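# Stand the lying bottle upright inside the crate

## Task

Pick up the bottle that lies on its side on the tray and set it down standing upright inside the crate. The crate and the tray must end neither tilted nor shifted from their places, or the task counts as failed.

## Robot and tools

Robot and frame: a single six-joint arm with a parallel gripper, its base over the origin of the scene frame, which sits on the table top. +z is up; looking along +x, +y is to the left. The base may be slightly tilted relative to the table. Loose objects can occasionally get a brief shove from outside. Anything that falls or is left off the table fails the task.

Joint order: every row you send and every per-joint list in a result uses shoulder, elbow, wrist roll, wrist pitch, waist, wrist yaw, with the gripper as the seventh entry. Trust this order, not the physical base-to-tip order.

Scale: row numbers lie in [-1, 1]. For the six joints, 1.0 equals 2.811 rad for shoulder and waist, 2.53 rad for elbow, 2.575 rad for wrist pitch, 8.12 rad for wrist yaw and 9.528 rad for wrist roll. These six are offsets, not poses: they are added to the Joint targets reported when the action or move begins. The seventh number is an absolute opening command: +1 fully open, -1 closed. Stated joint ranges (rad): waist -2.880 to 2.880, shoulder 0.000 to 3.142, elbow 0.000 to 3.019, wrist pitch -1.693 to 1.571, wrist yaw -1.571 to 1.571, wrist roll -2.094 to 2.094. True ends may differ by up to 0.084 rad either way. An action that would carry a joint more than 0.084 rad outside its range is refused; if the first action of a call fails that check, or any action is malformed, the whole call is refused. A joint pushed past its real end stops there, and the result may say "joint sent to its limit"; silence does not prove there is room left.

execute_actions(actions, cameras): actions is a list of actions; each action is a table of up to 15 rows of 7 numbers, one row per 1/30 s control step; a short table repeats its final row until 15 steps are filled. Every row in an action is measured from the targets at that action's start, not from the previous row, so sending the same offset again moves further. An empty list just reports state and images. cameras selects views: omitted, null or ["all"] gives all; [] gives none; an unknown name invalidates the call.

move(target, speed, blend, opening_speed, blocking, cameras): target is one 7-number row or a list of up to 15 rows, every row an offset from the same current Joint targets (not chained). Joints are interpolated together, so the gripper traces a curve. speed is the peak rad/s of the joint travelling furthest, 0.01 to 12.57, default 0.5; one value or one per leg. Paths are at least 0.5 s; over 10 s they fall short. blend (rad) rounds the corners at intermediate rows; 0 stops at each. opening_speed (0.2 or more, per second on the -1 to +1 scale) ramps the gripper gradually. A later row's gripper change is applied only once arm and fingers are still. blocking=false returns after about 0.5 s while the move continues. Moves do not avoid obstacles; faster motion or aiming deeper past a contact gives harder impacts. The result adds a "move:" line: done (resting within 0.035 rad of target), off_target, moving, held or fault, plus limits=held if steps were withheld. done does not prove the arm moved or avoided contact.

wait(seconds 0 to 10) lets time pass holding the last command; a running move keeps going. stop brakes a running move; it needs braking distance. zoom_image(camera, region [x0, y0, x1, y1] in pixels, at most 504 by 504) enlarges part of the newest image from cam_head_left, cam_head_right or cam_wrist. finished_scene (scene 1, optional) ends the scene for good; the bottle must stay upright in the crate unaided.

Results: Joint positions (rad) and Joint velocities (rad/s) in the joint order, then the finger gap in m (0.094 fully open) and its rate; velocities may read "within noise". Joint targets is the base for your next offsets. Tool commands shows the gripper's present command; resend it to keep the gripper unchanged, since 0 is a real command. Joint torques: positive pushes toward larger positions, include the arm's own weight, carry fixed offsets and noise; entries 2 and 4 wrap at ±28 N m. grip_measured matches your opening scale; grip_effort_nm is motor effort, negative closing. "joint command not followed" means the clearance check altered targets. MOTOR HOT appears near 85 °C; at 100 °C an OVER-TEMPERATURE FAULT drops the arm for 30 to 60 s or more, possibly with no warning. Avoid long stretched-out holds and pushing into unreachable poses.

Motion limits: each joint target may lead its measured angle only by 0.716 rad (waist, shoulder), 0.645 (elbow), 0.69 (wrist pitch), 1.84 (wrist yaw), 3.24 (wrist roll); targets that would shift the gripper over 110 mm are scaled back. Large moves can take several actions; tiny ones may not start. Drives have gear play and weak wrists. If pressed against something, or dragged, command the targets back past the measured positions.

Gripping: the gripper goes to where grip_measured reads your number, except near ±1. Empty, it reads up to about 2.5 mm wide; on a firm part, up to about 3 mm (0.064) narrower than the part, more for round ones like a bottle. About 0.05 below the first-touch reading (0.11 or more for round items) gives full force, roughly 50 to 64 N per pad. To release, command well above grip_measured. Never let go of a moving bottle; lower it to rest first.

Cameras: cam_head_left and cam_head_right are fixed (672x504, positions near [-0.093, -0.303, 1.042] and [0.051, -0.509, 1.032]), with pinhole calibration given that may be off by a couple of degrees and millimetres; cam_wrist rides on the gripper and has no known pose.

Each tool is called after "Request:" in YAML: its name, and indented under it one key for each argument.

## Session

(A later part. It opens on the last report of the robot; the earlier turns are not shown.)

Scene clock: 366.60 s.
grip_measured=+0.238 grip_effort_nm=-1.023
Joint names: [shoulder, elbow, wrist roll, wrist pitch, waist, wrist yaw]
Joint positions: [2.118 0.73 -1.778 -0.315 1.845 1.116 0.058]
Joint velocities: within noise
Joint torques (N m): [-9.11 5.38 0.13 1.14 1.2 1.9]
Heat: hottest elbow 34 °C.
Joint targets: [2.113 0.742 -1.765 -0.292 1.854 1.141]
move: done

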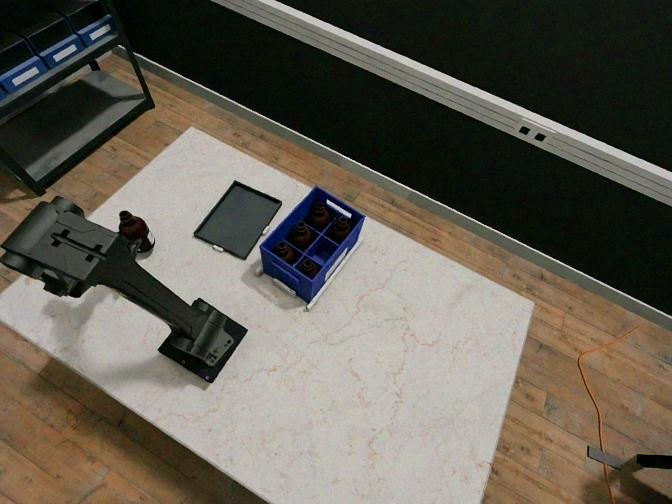

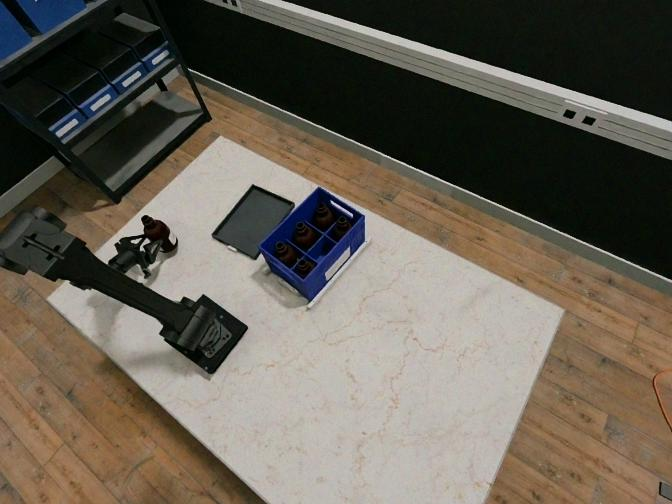

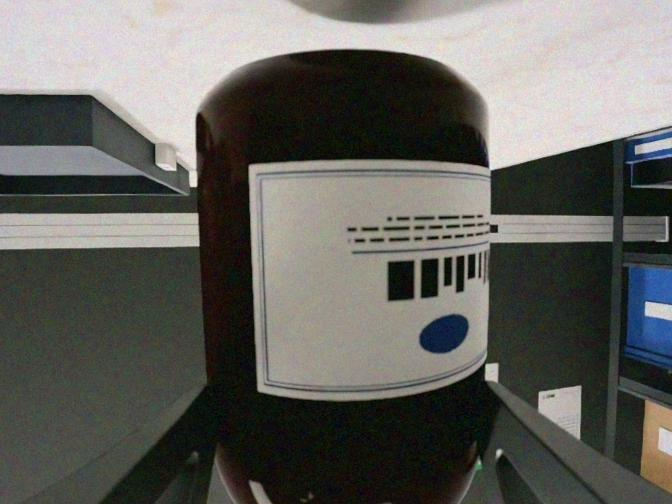

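Request:
move:
  target: [0.0423, -0.006, 0, 0.0524, 0.0032, 0.0123, 0.1]
  speed: 0.15

Request:
zoom_image:
  camera: "cam_head_right"
  region: [80, 150, 240, 310]

Scene clock: 380.33 s.
grip_measured=+0.235 grip_effort_nm=-1.018
Joint names: [shoulder, elbow, wrist roll, wrist pitch, waist, wrist yaw]
Joint positions: [2.236 0.718 -1.778 -0.18 1.854 1.214 0.058]
Joint velocities: within noise
Joint torques (N m): [-9.35 4.23 0.14 1.14 1.08 1.98]
Heat: hottest elbow 33 °C.
Joint targets: [2.232 0.726 -1.765 -0.157 1.863 1.240]
move: done

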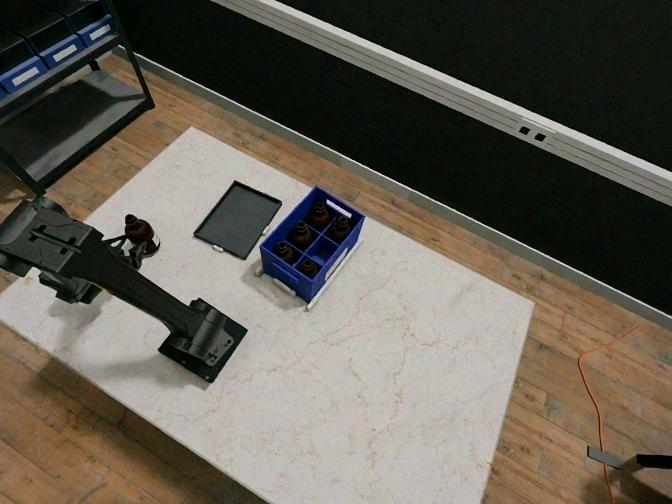

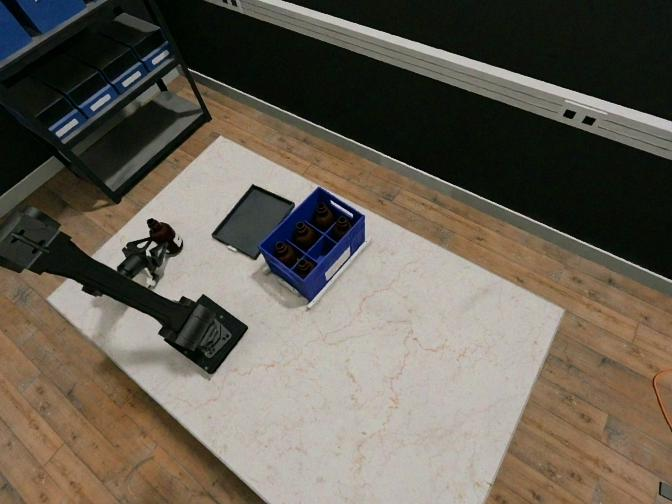

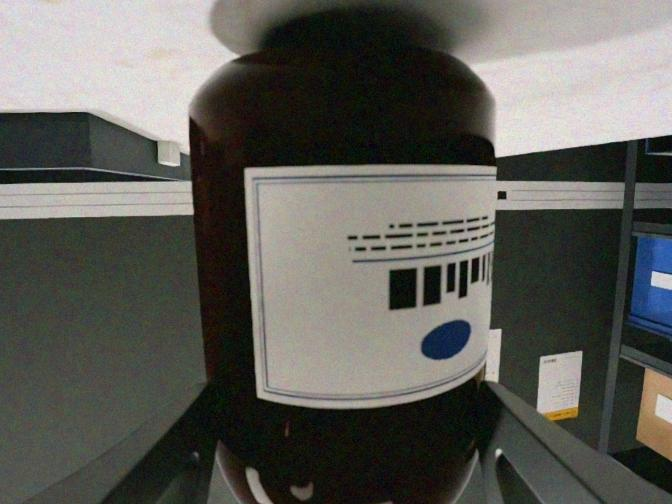

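Scaled by 3.150 from the camera's 672x504 image, which has a finer 960x720 frame.

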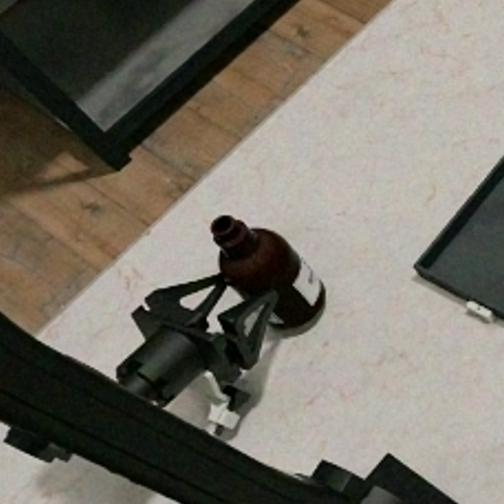

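Request:
move:
  target: [0.012, -0.0016, 0, 0.015, 0.001, 0, 0.1]
  speed: 0.1

Request:
zoom_image:
  camera: "cam_head_right"
  region: [120, 180, 220, 280]

Scene clock: 385.43 s.
grip_measured=+0.235 grip_effort_nm=-1.028
Joint names: [shoulder, elbow, wrist roll, wrist pitch, waist, wrist yaw]
Joint positions: [2.266 0.718 -1.778 -0.142 1.857 1.217 0.058]
Joint velocities: within noise
Joint torques (N m): [-9.41 3.64 0.13 1.18 1.14 1.88]
Heat: hottest elbow 32 °C.
Joint targets: [2.266 0.722 -1.765 -0.119 1.866 1.240]
move: done

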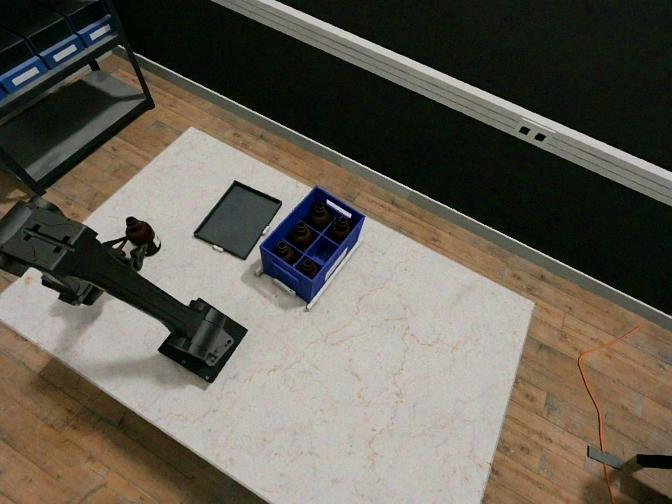

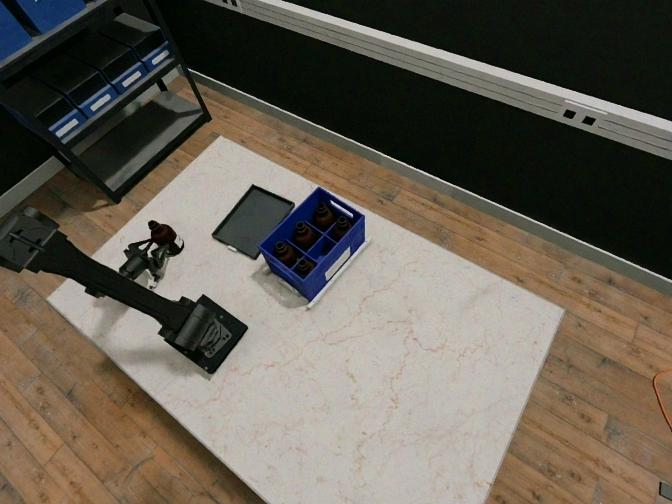

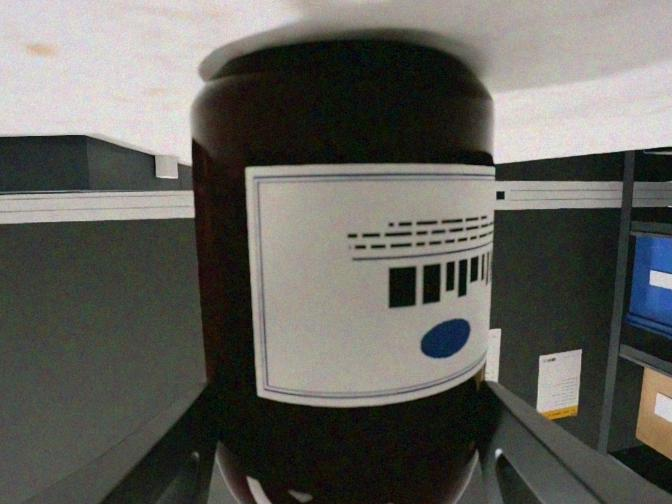

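Scaled by 5.040 from the camera's 672x504 image, which has a finer 960x720 frame.

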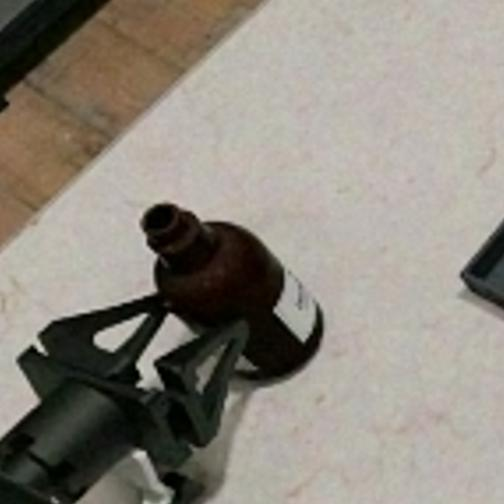

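Request:
zoom_image:
  camera: "cam_wrist"
  region: [170, 0, 520, 120]

Scaled by 1.440 from the camera's 672x504 image, which has a finer 960x720 frame.

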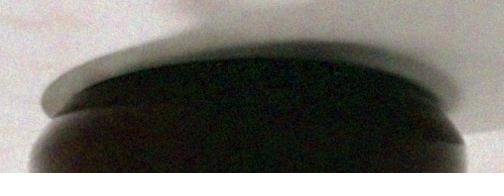

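Request:
move:
  target: [0.008, -0.001, 0, 0.010, 0.0007, 0, 0.1]
  speed: 0.1
  cameras: ["cam_wrist"]

Request:
zoom_image:
  camera: "cam_wrist"
  region: [170, 0, 520, 120]

Scene clock: 400.17 s.
grip_measured=+0.235 grip_effort_nm=-1.028
Joint names: [shoulder, elbow, wrist roll, wrist pitch, waist, wrist yaw]
Joint positions: [2.279 0.716 -1.778 -0.118 1.86 1.233 0.058]
Joint velocities: within noise
Joint torques (N m): [-8.59 3.52 0.13 1.22 0.97 1.18]
Heat: hottest elbow 31 °C.
Joint targets: [2.288 0.720 -1.765 -0.093 1.868 1.240]
move: done
Images, in order (width x height): cam_wrist 672x504.

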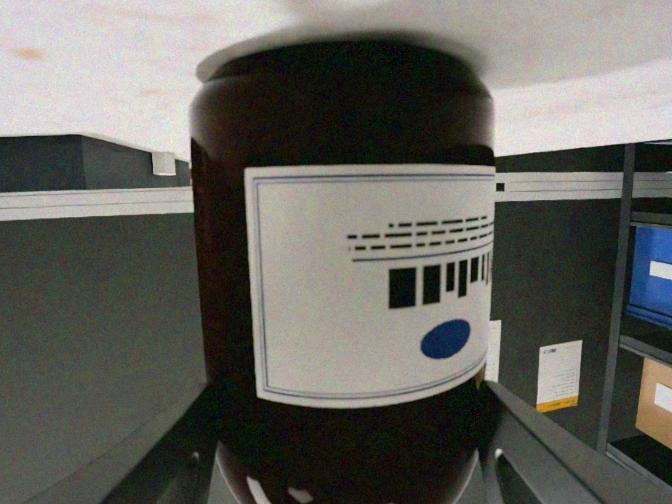

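Scaled by 1.440 from the camera's 672x504 image, which has a finer 960x720 frame.

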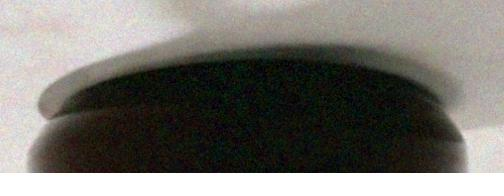

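Request:
move:
  target: [0, 0, 0, 0, 0, 0, 0.36]
  opening_speed: 0.2

Request:
zoom_image:
  camera: "cam_head_right"
  region: [120, 180, 220, 280]

Scene clock: 405.57 s.
grip_measured=+0.358 grip_effort_nm=0.071
Joint names: [shoulder, elbow, wrist roll, wrist pitch, waist, wrist yaw]
Joint positions: [2.28 0.716 -1.778 -0.115 1.862 1.233 0.064]
Joint velocities: within noise
Joint torques (N m): [-8.64 3.51 0.12 1.11 0.97 1.17]
Heat: hottest elbow 30 °C.
Joint targets: [2.288 0.720 -1.765 -0.093 1.868 1.240]
move: done

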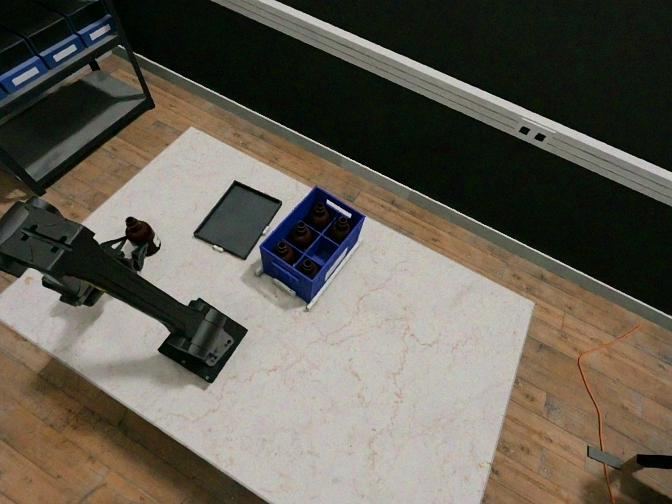

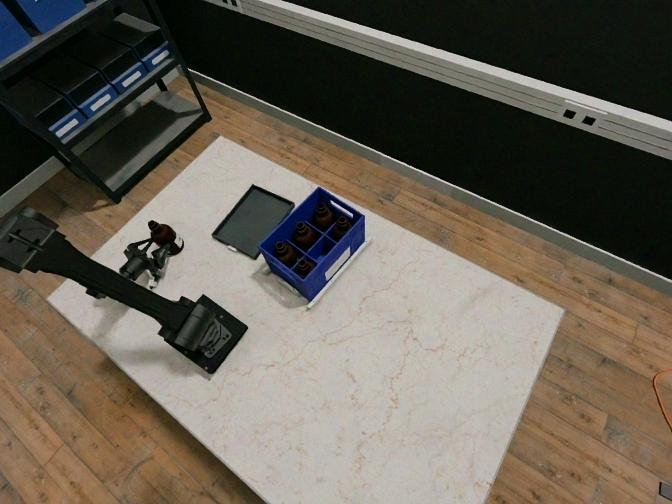

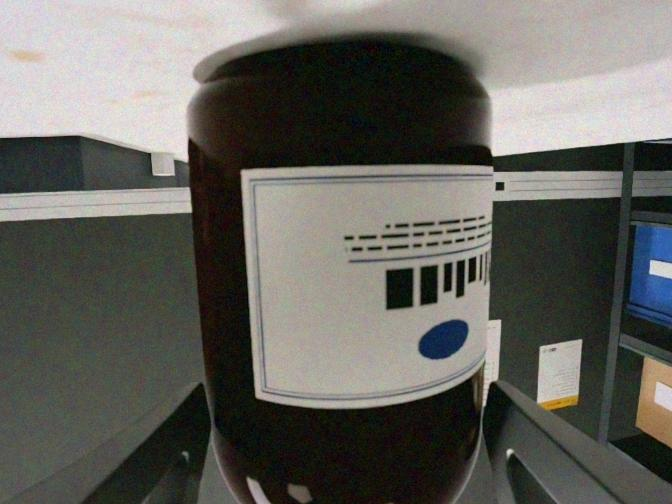

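Scaled by 5.040 from the camera's 672x504 image, which has a finer 960x720 frame.

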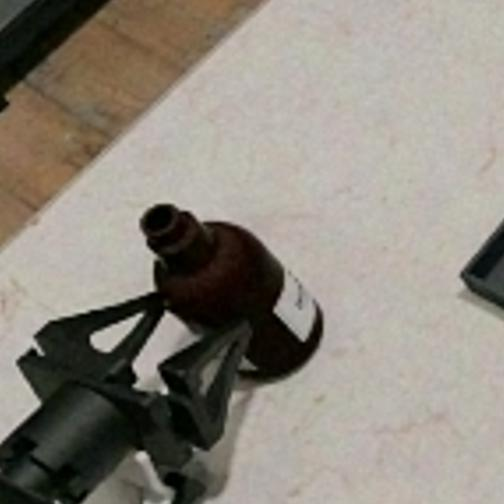

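Request:
move:
  target:
    - [0, 0, 0, 0, 0, 0, 0.9]
    - [-0.0624, 0.0087, 0, -0.0773, -0.005, 0, 0.9]
    - [-0.0996, 0.0198, 0, -0.1289, -0.0078, 0, 0.9]
  speed: 0.25
  opening_speed: 0.5

Request:
zoom_image:
  camera: "cam_head_right"
  region: [100, 160, 220, 280]

Scene clock: 425.40 s.
grip_measured=+0.899 grip_effort_nm=0.076
Joint names: [shoulder, elbow, wrist roll, wrist pitch, waist, wrist yaw]
Joint positions: [2.035 0.732 -1.778 -0.42 1.862 1.233 0.089]
Joint velocities: within noise
Joint torques (N m): [-10.23 8.2 0.12 0.13 -0.67 1.19]
Heat: hottest elbow 29 °C.
Joint targets: [2.008 0.770 -1.765 -0.425 1.846 1.240]
move: off_target; the elbow is farthest, 0.038 rad from its target

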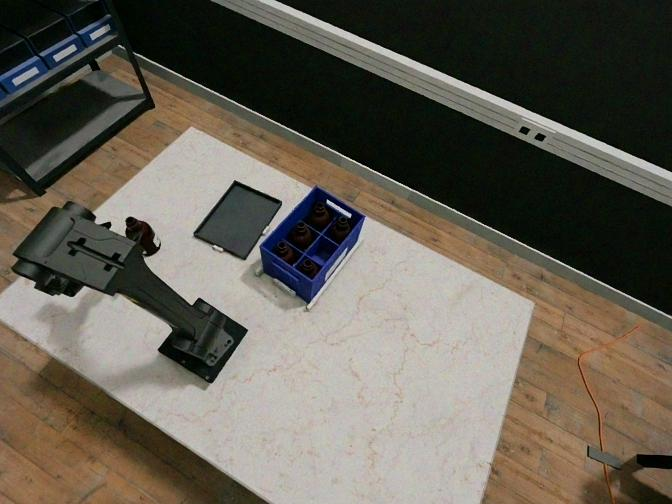

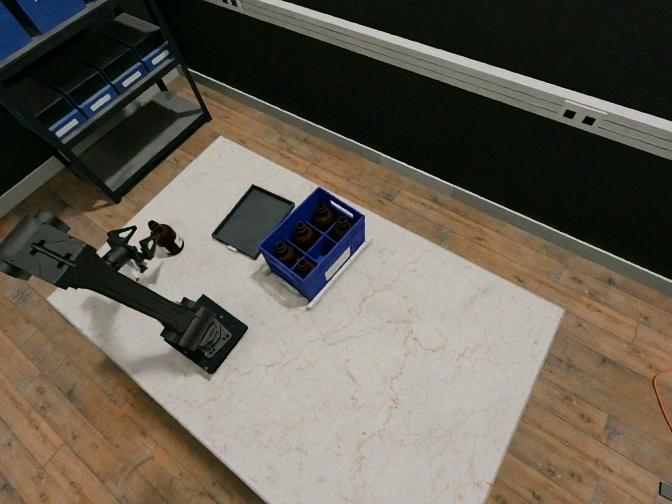

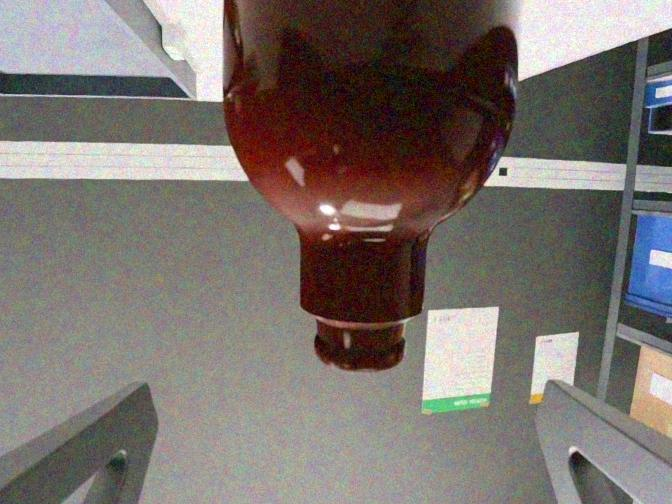

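Scaled by 4.200 from the camera's 672x504 image, which has a finer 960x720 frame.

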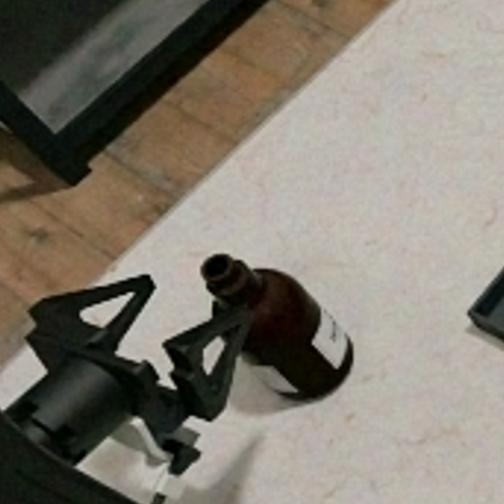

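Request:
move:
  target:
    - [-0.1025, 0.0316, 0, -0.078, 0, 0, 0.9]
    - [-0.0687, 0.2206, 0.1852, -0.3767, -0.1793, -0.1434, 0.9]
  speed: 0.6

Scene clock: 447.83 s.
grip_measured=+0.899 grip_effort_nm=0.056
Joint names: [shoulder, elbow, wrist roll, wrist pitch, waist, wrist yaw]
Joint positions: [1.806 1.27 -0.014 -1.389 1.346 0.082 0.089]
Joint velocities: within noise
Joint torques (N m): [-8.06 12.96 0.13 -0.13 1.55 -0.15]
Heat: hottest elbow 30 °C.
Joint targets: [1.815 1.328 0.000 -1.395 1.342 0.076]
move: off_target; the elbow is farthest, 0.058 rad from its target

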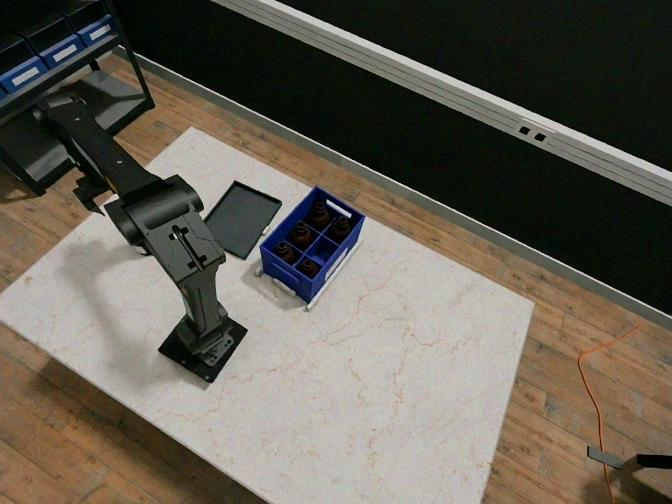

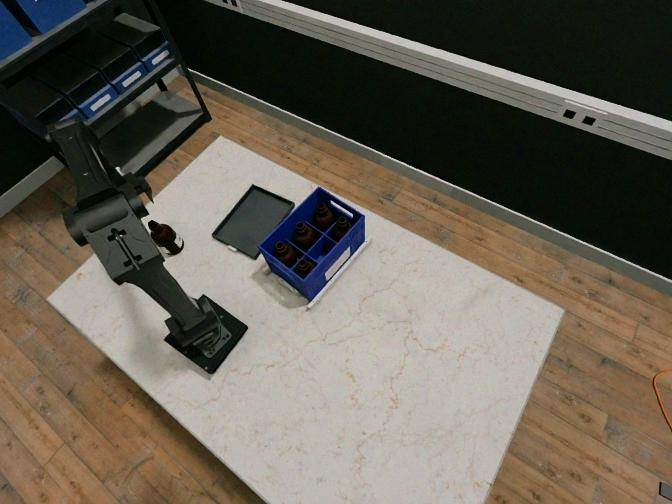

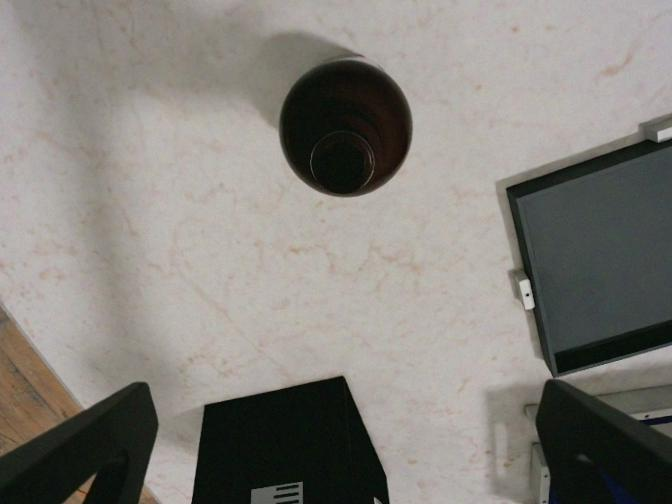

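Request:
move:
  target: [0.0398, -0.0083, 0, 0.0517, -0.0028, 0, 0.5]
  speed: 0.3
  cameras: ["cam_wrist"]

Scene clock: 457.57 s.
grip_measured=+0.501 grip_effort_nm=-0.071
Joint names: [shoulder, elbow, wrist roll, wrist pitch, waist, wrist yaw]
Joint positions: [1.926 1.27 -0.014 -1.28 1.342 0.082 0.071]
Joint velocities: within noise
Joint torques (N m): [-9.93 10.93 0.12 0.69 1.32 -0.14]
Heat: hottest elbow 31 °C.
Joint targets: [1.927 1.307 0.000 -1.262 1.334 0.076]
move: off_target; the elbow is farthest, 0.037 rad from its target
Images, in order (width x height): cam_wrist 672x504.

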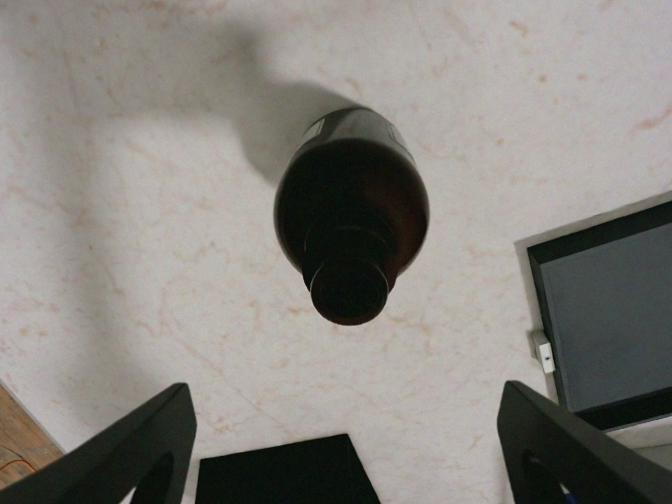

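Request:
move:
  target: [0.0253, 0, 0, 0.0284, -0.0018, 0, 0.5]
  speed: 0.2
  cameras: ["cam_wrist"]

Scene clock: 466.60 s.
grip_measured=+0.501 grip_effort_nm=-0.071
Joint names: [shoulder, elbow, wrist roll, wrist pitch, waist, wrist yaw]
Joint positions: [1.996 1.27 -0.014 -1.207 1.337 0.082 0.071]
Joint velocities: within noise
Joint torques (N m): [-10.46 10.73 0.12 0.69 1.49 -0.14]
Heat: hottest elbow 32 °C.
Joint targets: [1.998 1.307 0.000 -1.188 1.329 0.076]
move: off_target; the elbow is farthest, 0.037 rad from its target
Images, in order (width x height): cam_wrist 672x504.

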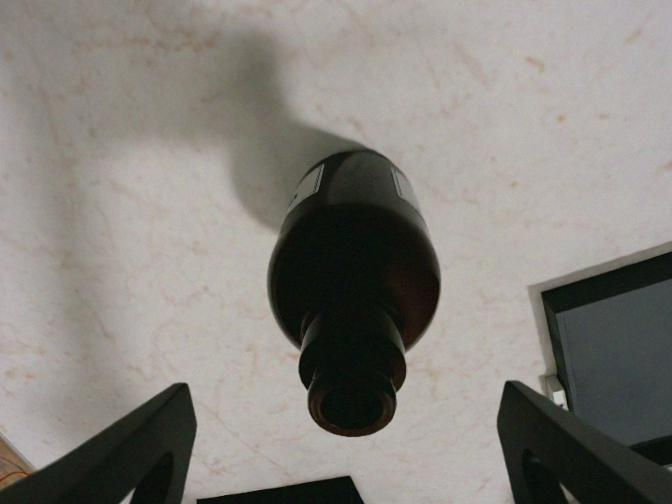

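Request:
move:
  target: [0.0196, 0, 0, 0.0218, -0.001, 0, 0.5]
  speed: 0.2
  cameras: ["cam_wrist"]

Scene clock: 470.10 s.
grip_measured=+0.501 grip_effort_nm=-0.071
Joint names: [shoulder, elbow, wrist roll, wrist pitch, waist, wrist yaw]
Joint positions: [2.05 1.27 -0.012 -1.151 1.334 0.082 0.071]
Joint velocities: within noise
Joint torques (N m): [-10.93 10.47 0.13 0.7 1.49 -0.15]
Heat: hottest elbow 32 °C.
Joint targets: [2.053 1.307 0.000 -1.132 1.326 0.076]
move: off_target; the elbow is farthest, 0.037 rad from its target
Images, in order (width x height): cam_wrist 672x504.

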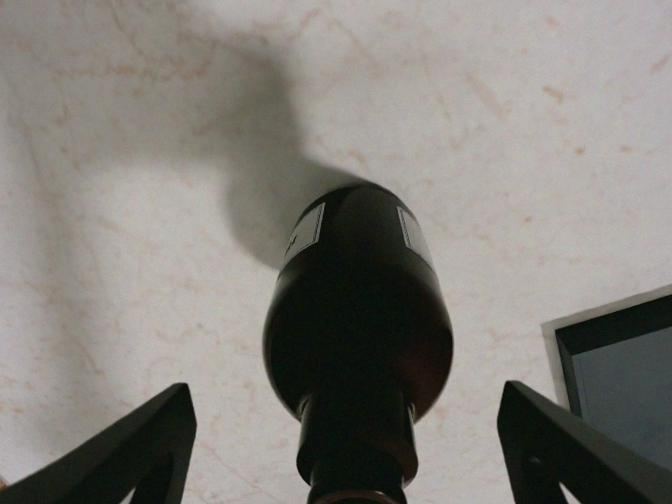

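Request:
move:
  target: [0, 0, 0, 0, 0, 0, -0.7]
  opening_speed: 0.4

Scene clock: 476.07 s.
grip_measured=-0.698 grip_effort_nm=-0.076
Joint names: [shoulder, elbow, wrist roll, wrist pitch, waist, wrist yaw]
Joint positions: [2.05 1.27 -0.012 -1.15 1.334 0.082 0.014]
Joint velocities: within noise
Joint torques (N m): [-10.75 10.48 0.11 0.66 1.44 -0.14]
Heat: hottest elbow 32 °C.
Joint targets: [2.053 1.307 0.000 -1.132 1.326 0.076]
move: off_target; the elbow is farthest, 0.037 rad from its target

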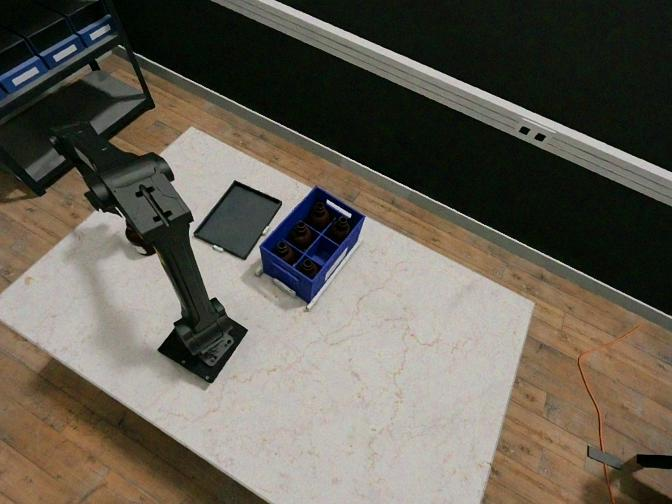

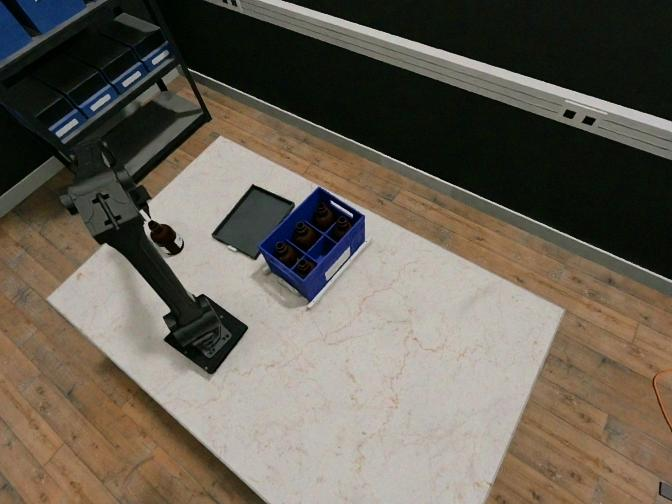

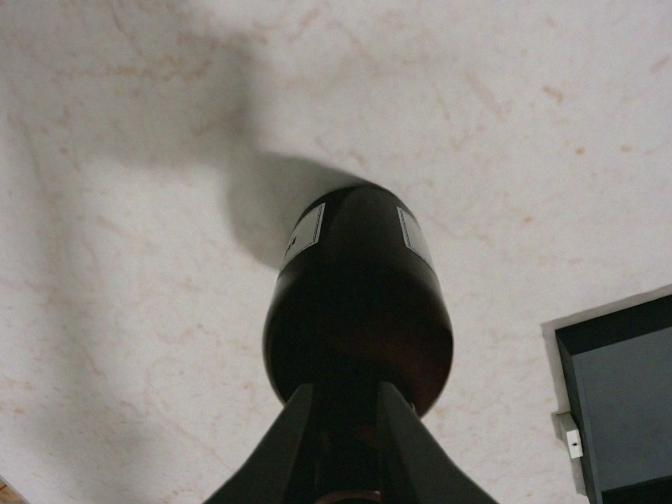

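Request:
move:
  target:
    - [0, 0, 0, 0, 0, 0, 0.4]
    - [-0.01, -0.014, 0, 0, 0, 0, 0.4]
  speed: 0.2
  cameras: ["cam_wrist"]

Scene clock: 492.80 s.
grip_measured=+0.399 grip_effort_nm=0.076
Joint names: [shoulder, elbow, wrist roll, wrist pitch, waist, wrist yaw]
Joint positions: [2.05 1.264 -0.005 -1.15 1.334 0.082 0.066]
Joint velocities: within noise
Joint torques (N m): [-12.81 7.95 0.12 0.65 1.44 -0.14]
Heat: hottest elbow 33 °C.
Joint targets: [2.025 1.272 0.000 -1.132 1.326 0.076]
move: done
Images, in order (width x height): cam_wrist 672x504.

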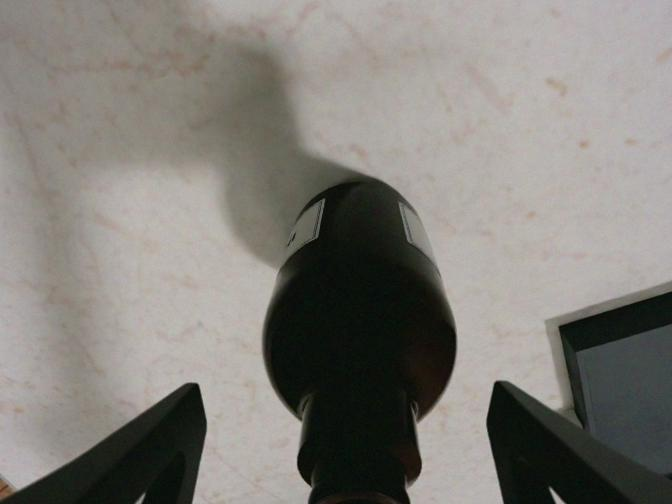

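Request:
move:
  target: [-0.006, -0.011, 0, 0, 0, 0, 0.4]
  speed: 0.2
  cameras: ["cam_wrist"]

Scene clock: 496.40 s.
grip_measured=+0.399 grip_effort_nm=0.081
Joint names: [shoulder, elbow, wrist roll, wrist pitch, waist, wrist yaw]
Joint positions: [2.044 1.236 -0.005 -1.15 1.334 0.082 0.066]
Joint velocities: within noise
Joint torques (N m): [-13.39 7.79 0.12 0.61 1.49 -0.13]
Heat: hottest elbow 33 °C.
Joint targets: [2.008 1.244 0.000 -1.132 1.326 0.076]
move: off_target; the shoulder is farthest, 0.036 rad from its target
Images, in order (width x height): cam_wrist 672x504.

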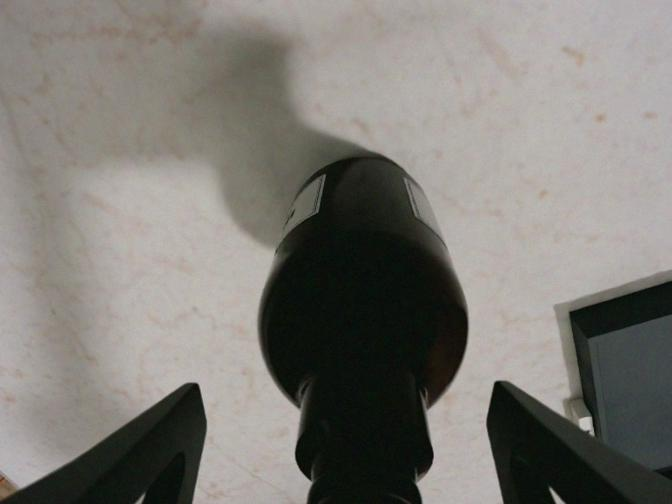

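Request:
move:
  target: [-0.007, 0, 0, -0.0136, -0.006, 0, 0.4]
  speed: 0.2
  cameras: ["cam_wrist"]

Scene clock: 501.07 s.
grip_measured=+0.399 grip_effort_nm=0.071
Joint names: [shoulder, elbow, wrist roll, wrist pitch, waist, wrist yaw]
Joint positions: [2.022 1.236 -0.005 -1.162 1.315 0.082 0.066]
Joint velocities: within noise
Joint torques (N m): [-12.98 7.9 0.13 -0.17 1.61 -0.14]
Heat: hottest elbow 32 °C.
Joint targets: [1.989 1.244 0.000 -1.167 1.310 0.076]
move: done
Images, in order (width x height): cam_wrist 672x504.

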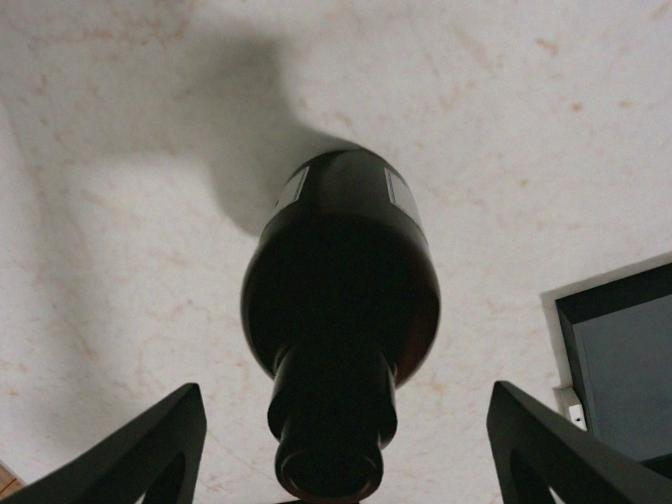

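Request:
move:
  target: [0, 0, 0, 0, 0, 0, -0.6]
  opening_speed: 0.4

Scene clock: 508.90 s.
grip_measured=-0.598 grip_effort_nm=-0.090
Joint names: [shoulder, elbow, wrist roll, wrist pitch, waist, wrist yaw]
Joint positions: [2.022 1.236 -0.005 -1.162 1.315 0.074 0.019]
Joint velocities: within noise
Joint torques (N m): [-12.98 7.9 0.12 -0.17 1.61 -0.09]
Heat: hottest elbow 32 °C.
Joint targets: [1.989 1.244 0.000 -1.167 1.310 0.076]
move: done

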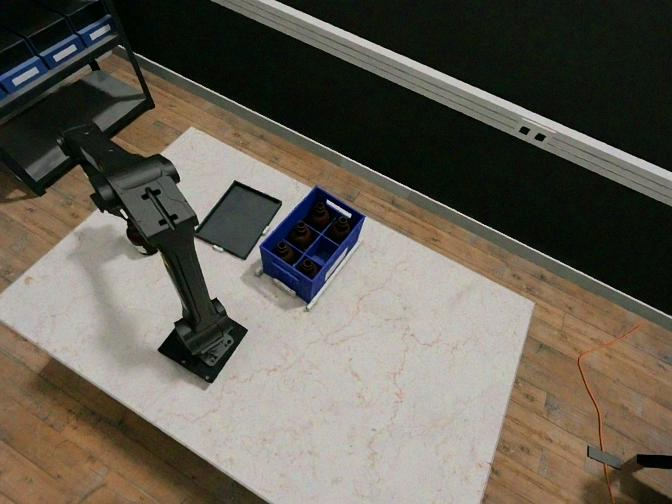

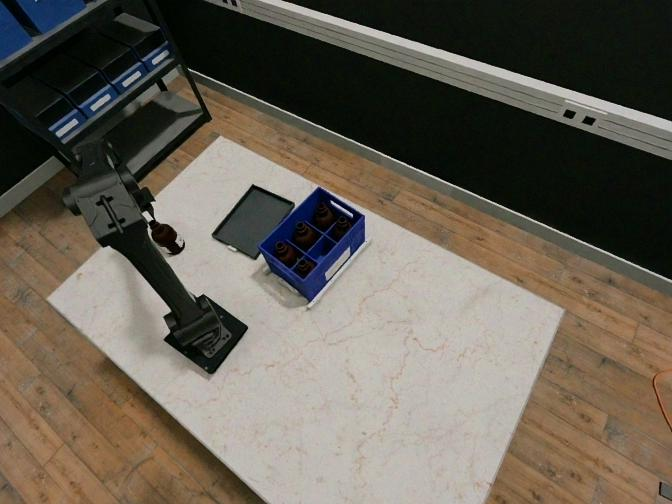

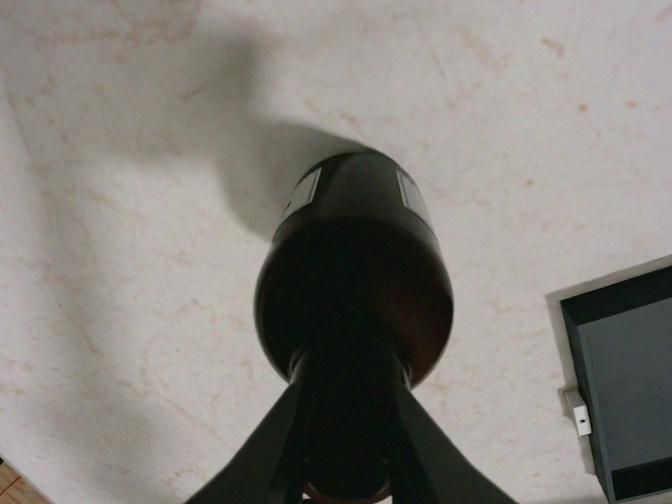

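Request:
move:
  target: [0, 0, 0, 0, 0, 0, -0.85]
  opening_speed: 0.4
  cameras: ["cam_wrist"]

Scene clock: 513.03 s.
grip_measured=-0.848 grip_effort_nm=-0.071
Joint names: [shoulder, elbow, wrist roll, wrist pitch, waist, wrist yaw]
Joint positions: [2.022 1.236 -0.005 -1.162 1.315 0.081 0.007]
Joint velocities: within noise
Joint torques (N m): [-13.04 7.9 0.12 -0.18 1.67 -0.07]
Heat: hottest elbow 32 °C.
Joint targets: [1.989 1.244 0.000 -1.167 1.310 0.076]
move: done
Images, in order (width x height): cam_wrist 672x504.

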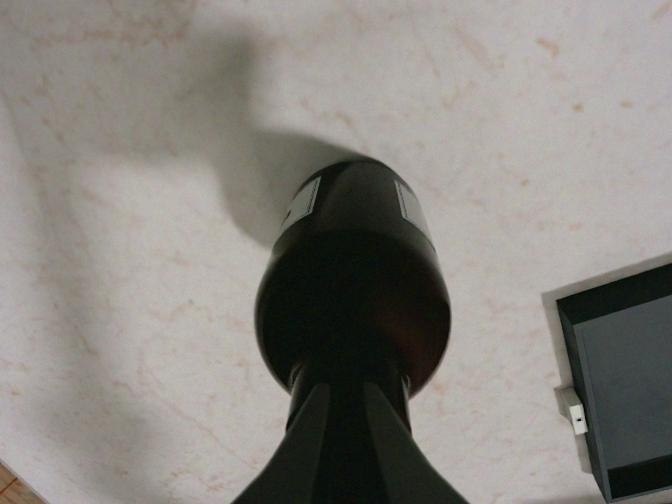

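Request:
move:
  target:
    - [0, 0, 0, 0, 0, 0, 0.4]
    - [-0.011, -0.0154, 0, 0, 0.002, 0, 0.4]
  speed: 0.2
  opening_speed: 1.0
  cameras: ["cam_wrist"]

Scene clock: 518.90 s.
grip_measured=+0.399 grip_effort_nm=0.081
Joint names: [shoulder, elbow, wrist roll, wrist pitch, waist, wrist yaw]
Joint positions: [1.992 1.198 -0.005 -1.162 1.315 0.081 0.066]
Joint velocities: within noise
Joint torques (N m): [-12.81 7.82 0.12 -0.17 2.02 -0.08]
Heat: hottest elbow 32 °C.
Joint targets: [1.958 1.205 0.000 -1.167 1.315 0.076]
move: done
Images, in order (width x height): cam_wrist 672x504.

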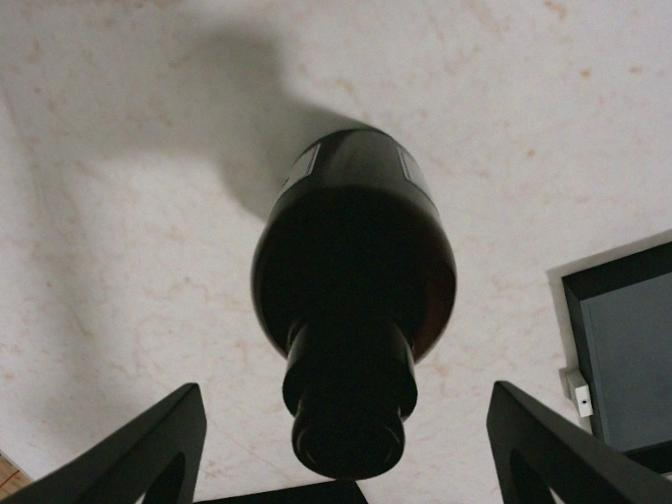

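Request:
move:
  target: [0, 0, 0, 0, 0, 0, -0.55]
  opening_speed: 0.5
  cameras: ["cam_wrist"]

Scene clock: 523.27 s.
grip_measured=-0.492 grip_effort_nm=-0.930
Joint names: [shoulder, elbow, wrist roll, wrist pitch, waist, wrist yaw]
Joint positions: [1.992 1.198 -0.005 -1.162 1.315 0.081 0.024]
Joint velocities: within noise
Joint torques (N m): [-12.75 7.79 0.11 -0.18 2.02 -0.08]
Heat: hottest elbow 32 °C.
Joint targets: [1.958 1.205 0.000 -1.167 1.315 0.076]
move: done
Images, in order (width x height): cam_wrist 672x504.

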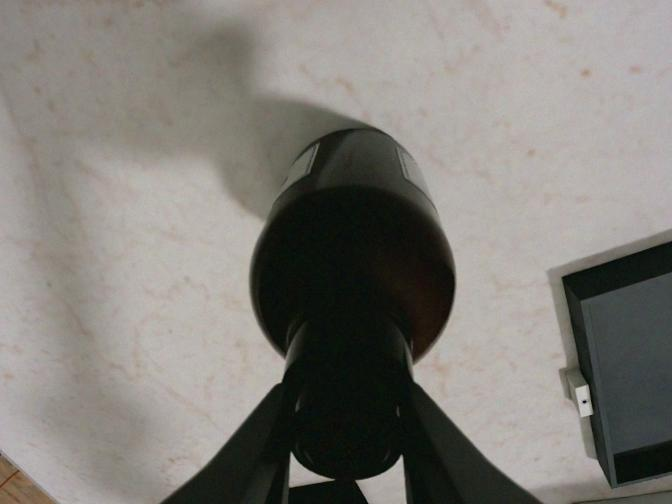

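Request:
move:
  target:
    - [0, 0, 0, 0, 0, 0, -0.8]
    - [-0.0505, 0.0158, 0, -0.0567, 0, 0, -0.8]
  speed: 0.2

Scene clock: 541.23 s.
grip_measured=-0.497 grip_effort_nm=-1.028
Joint names: [shoulder, elbow, wrist roll, wrist pitch, waist, wrist yaw]
Joint positions: [1.855 1.198 -0.005 -1.306 1.315 0.081 0.024]
Joint velocities: within noise
Joint torques (N m): [-11.75 11.63 0.12 -0.29 1.96 -0.08]
Heat: hottest elbow 31 °C.
Joint targets: [1.816 1.245 0.000 -1.313 1.315 0.076]
move: off_target; the elbow is farthest, 0.047 rad from its target

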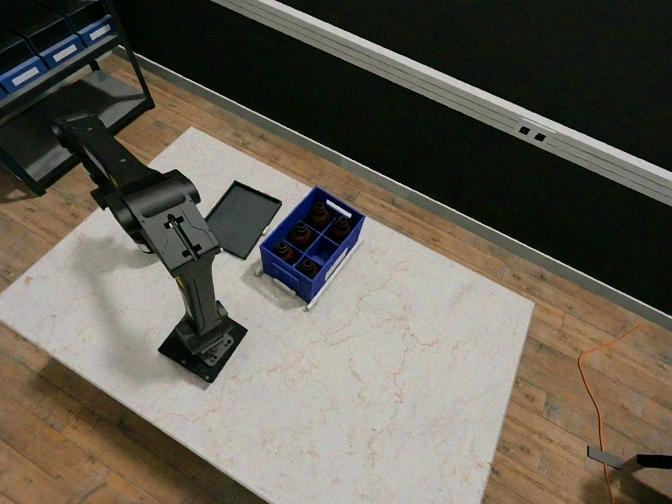

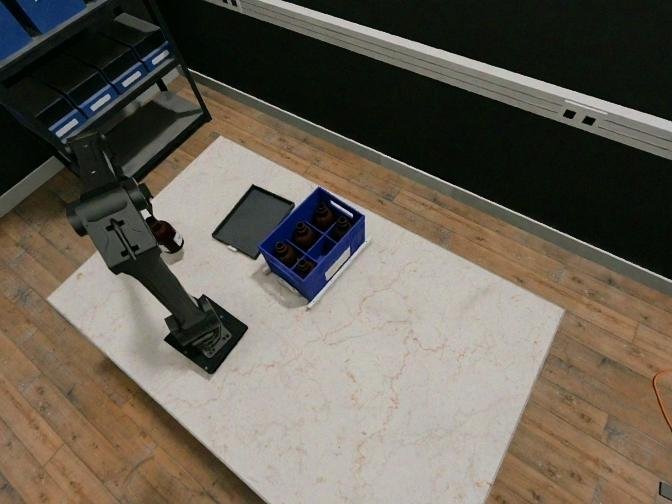

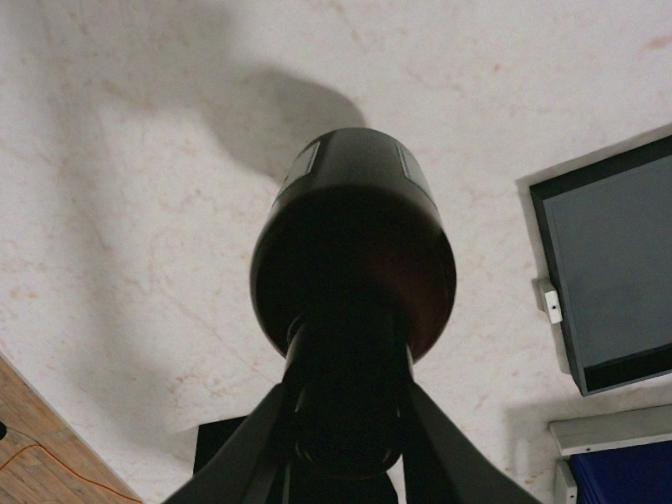

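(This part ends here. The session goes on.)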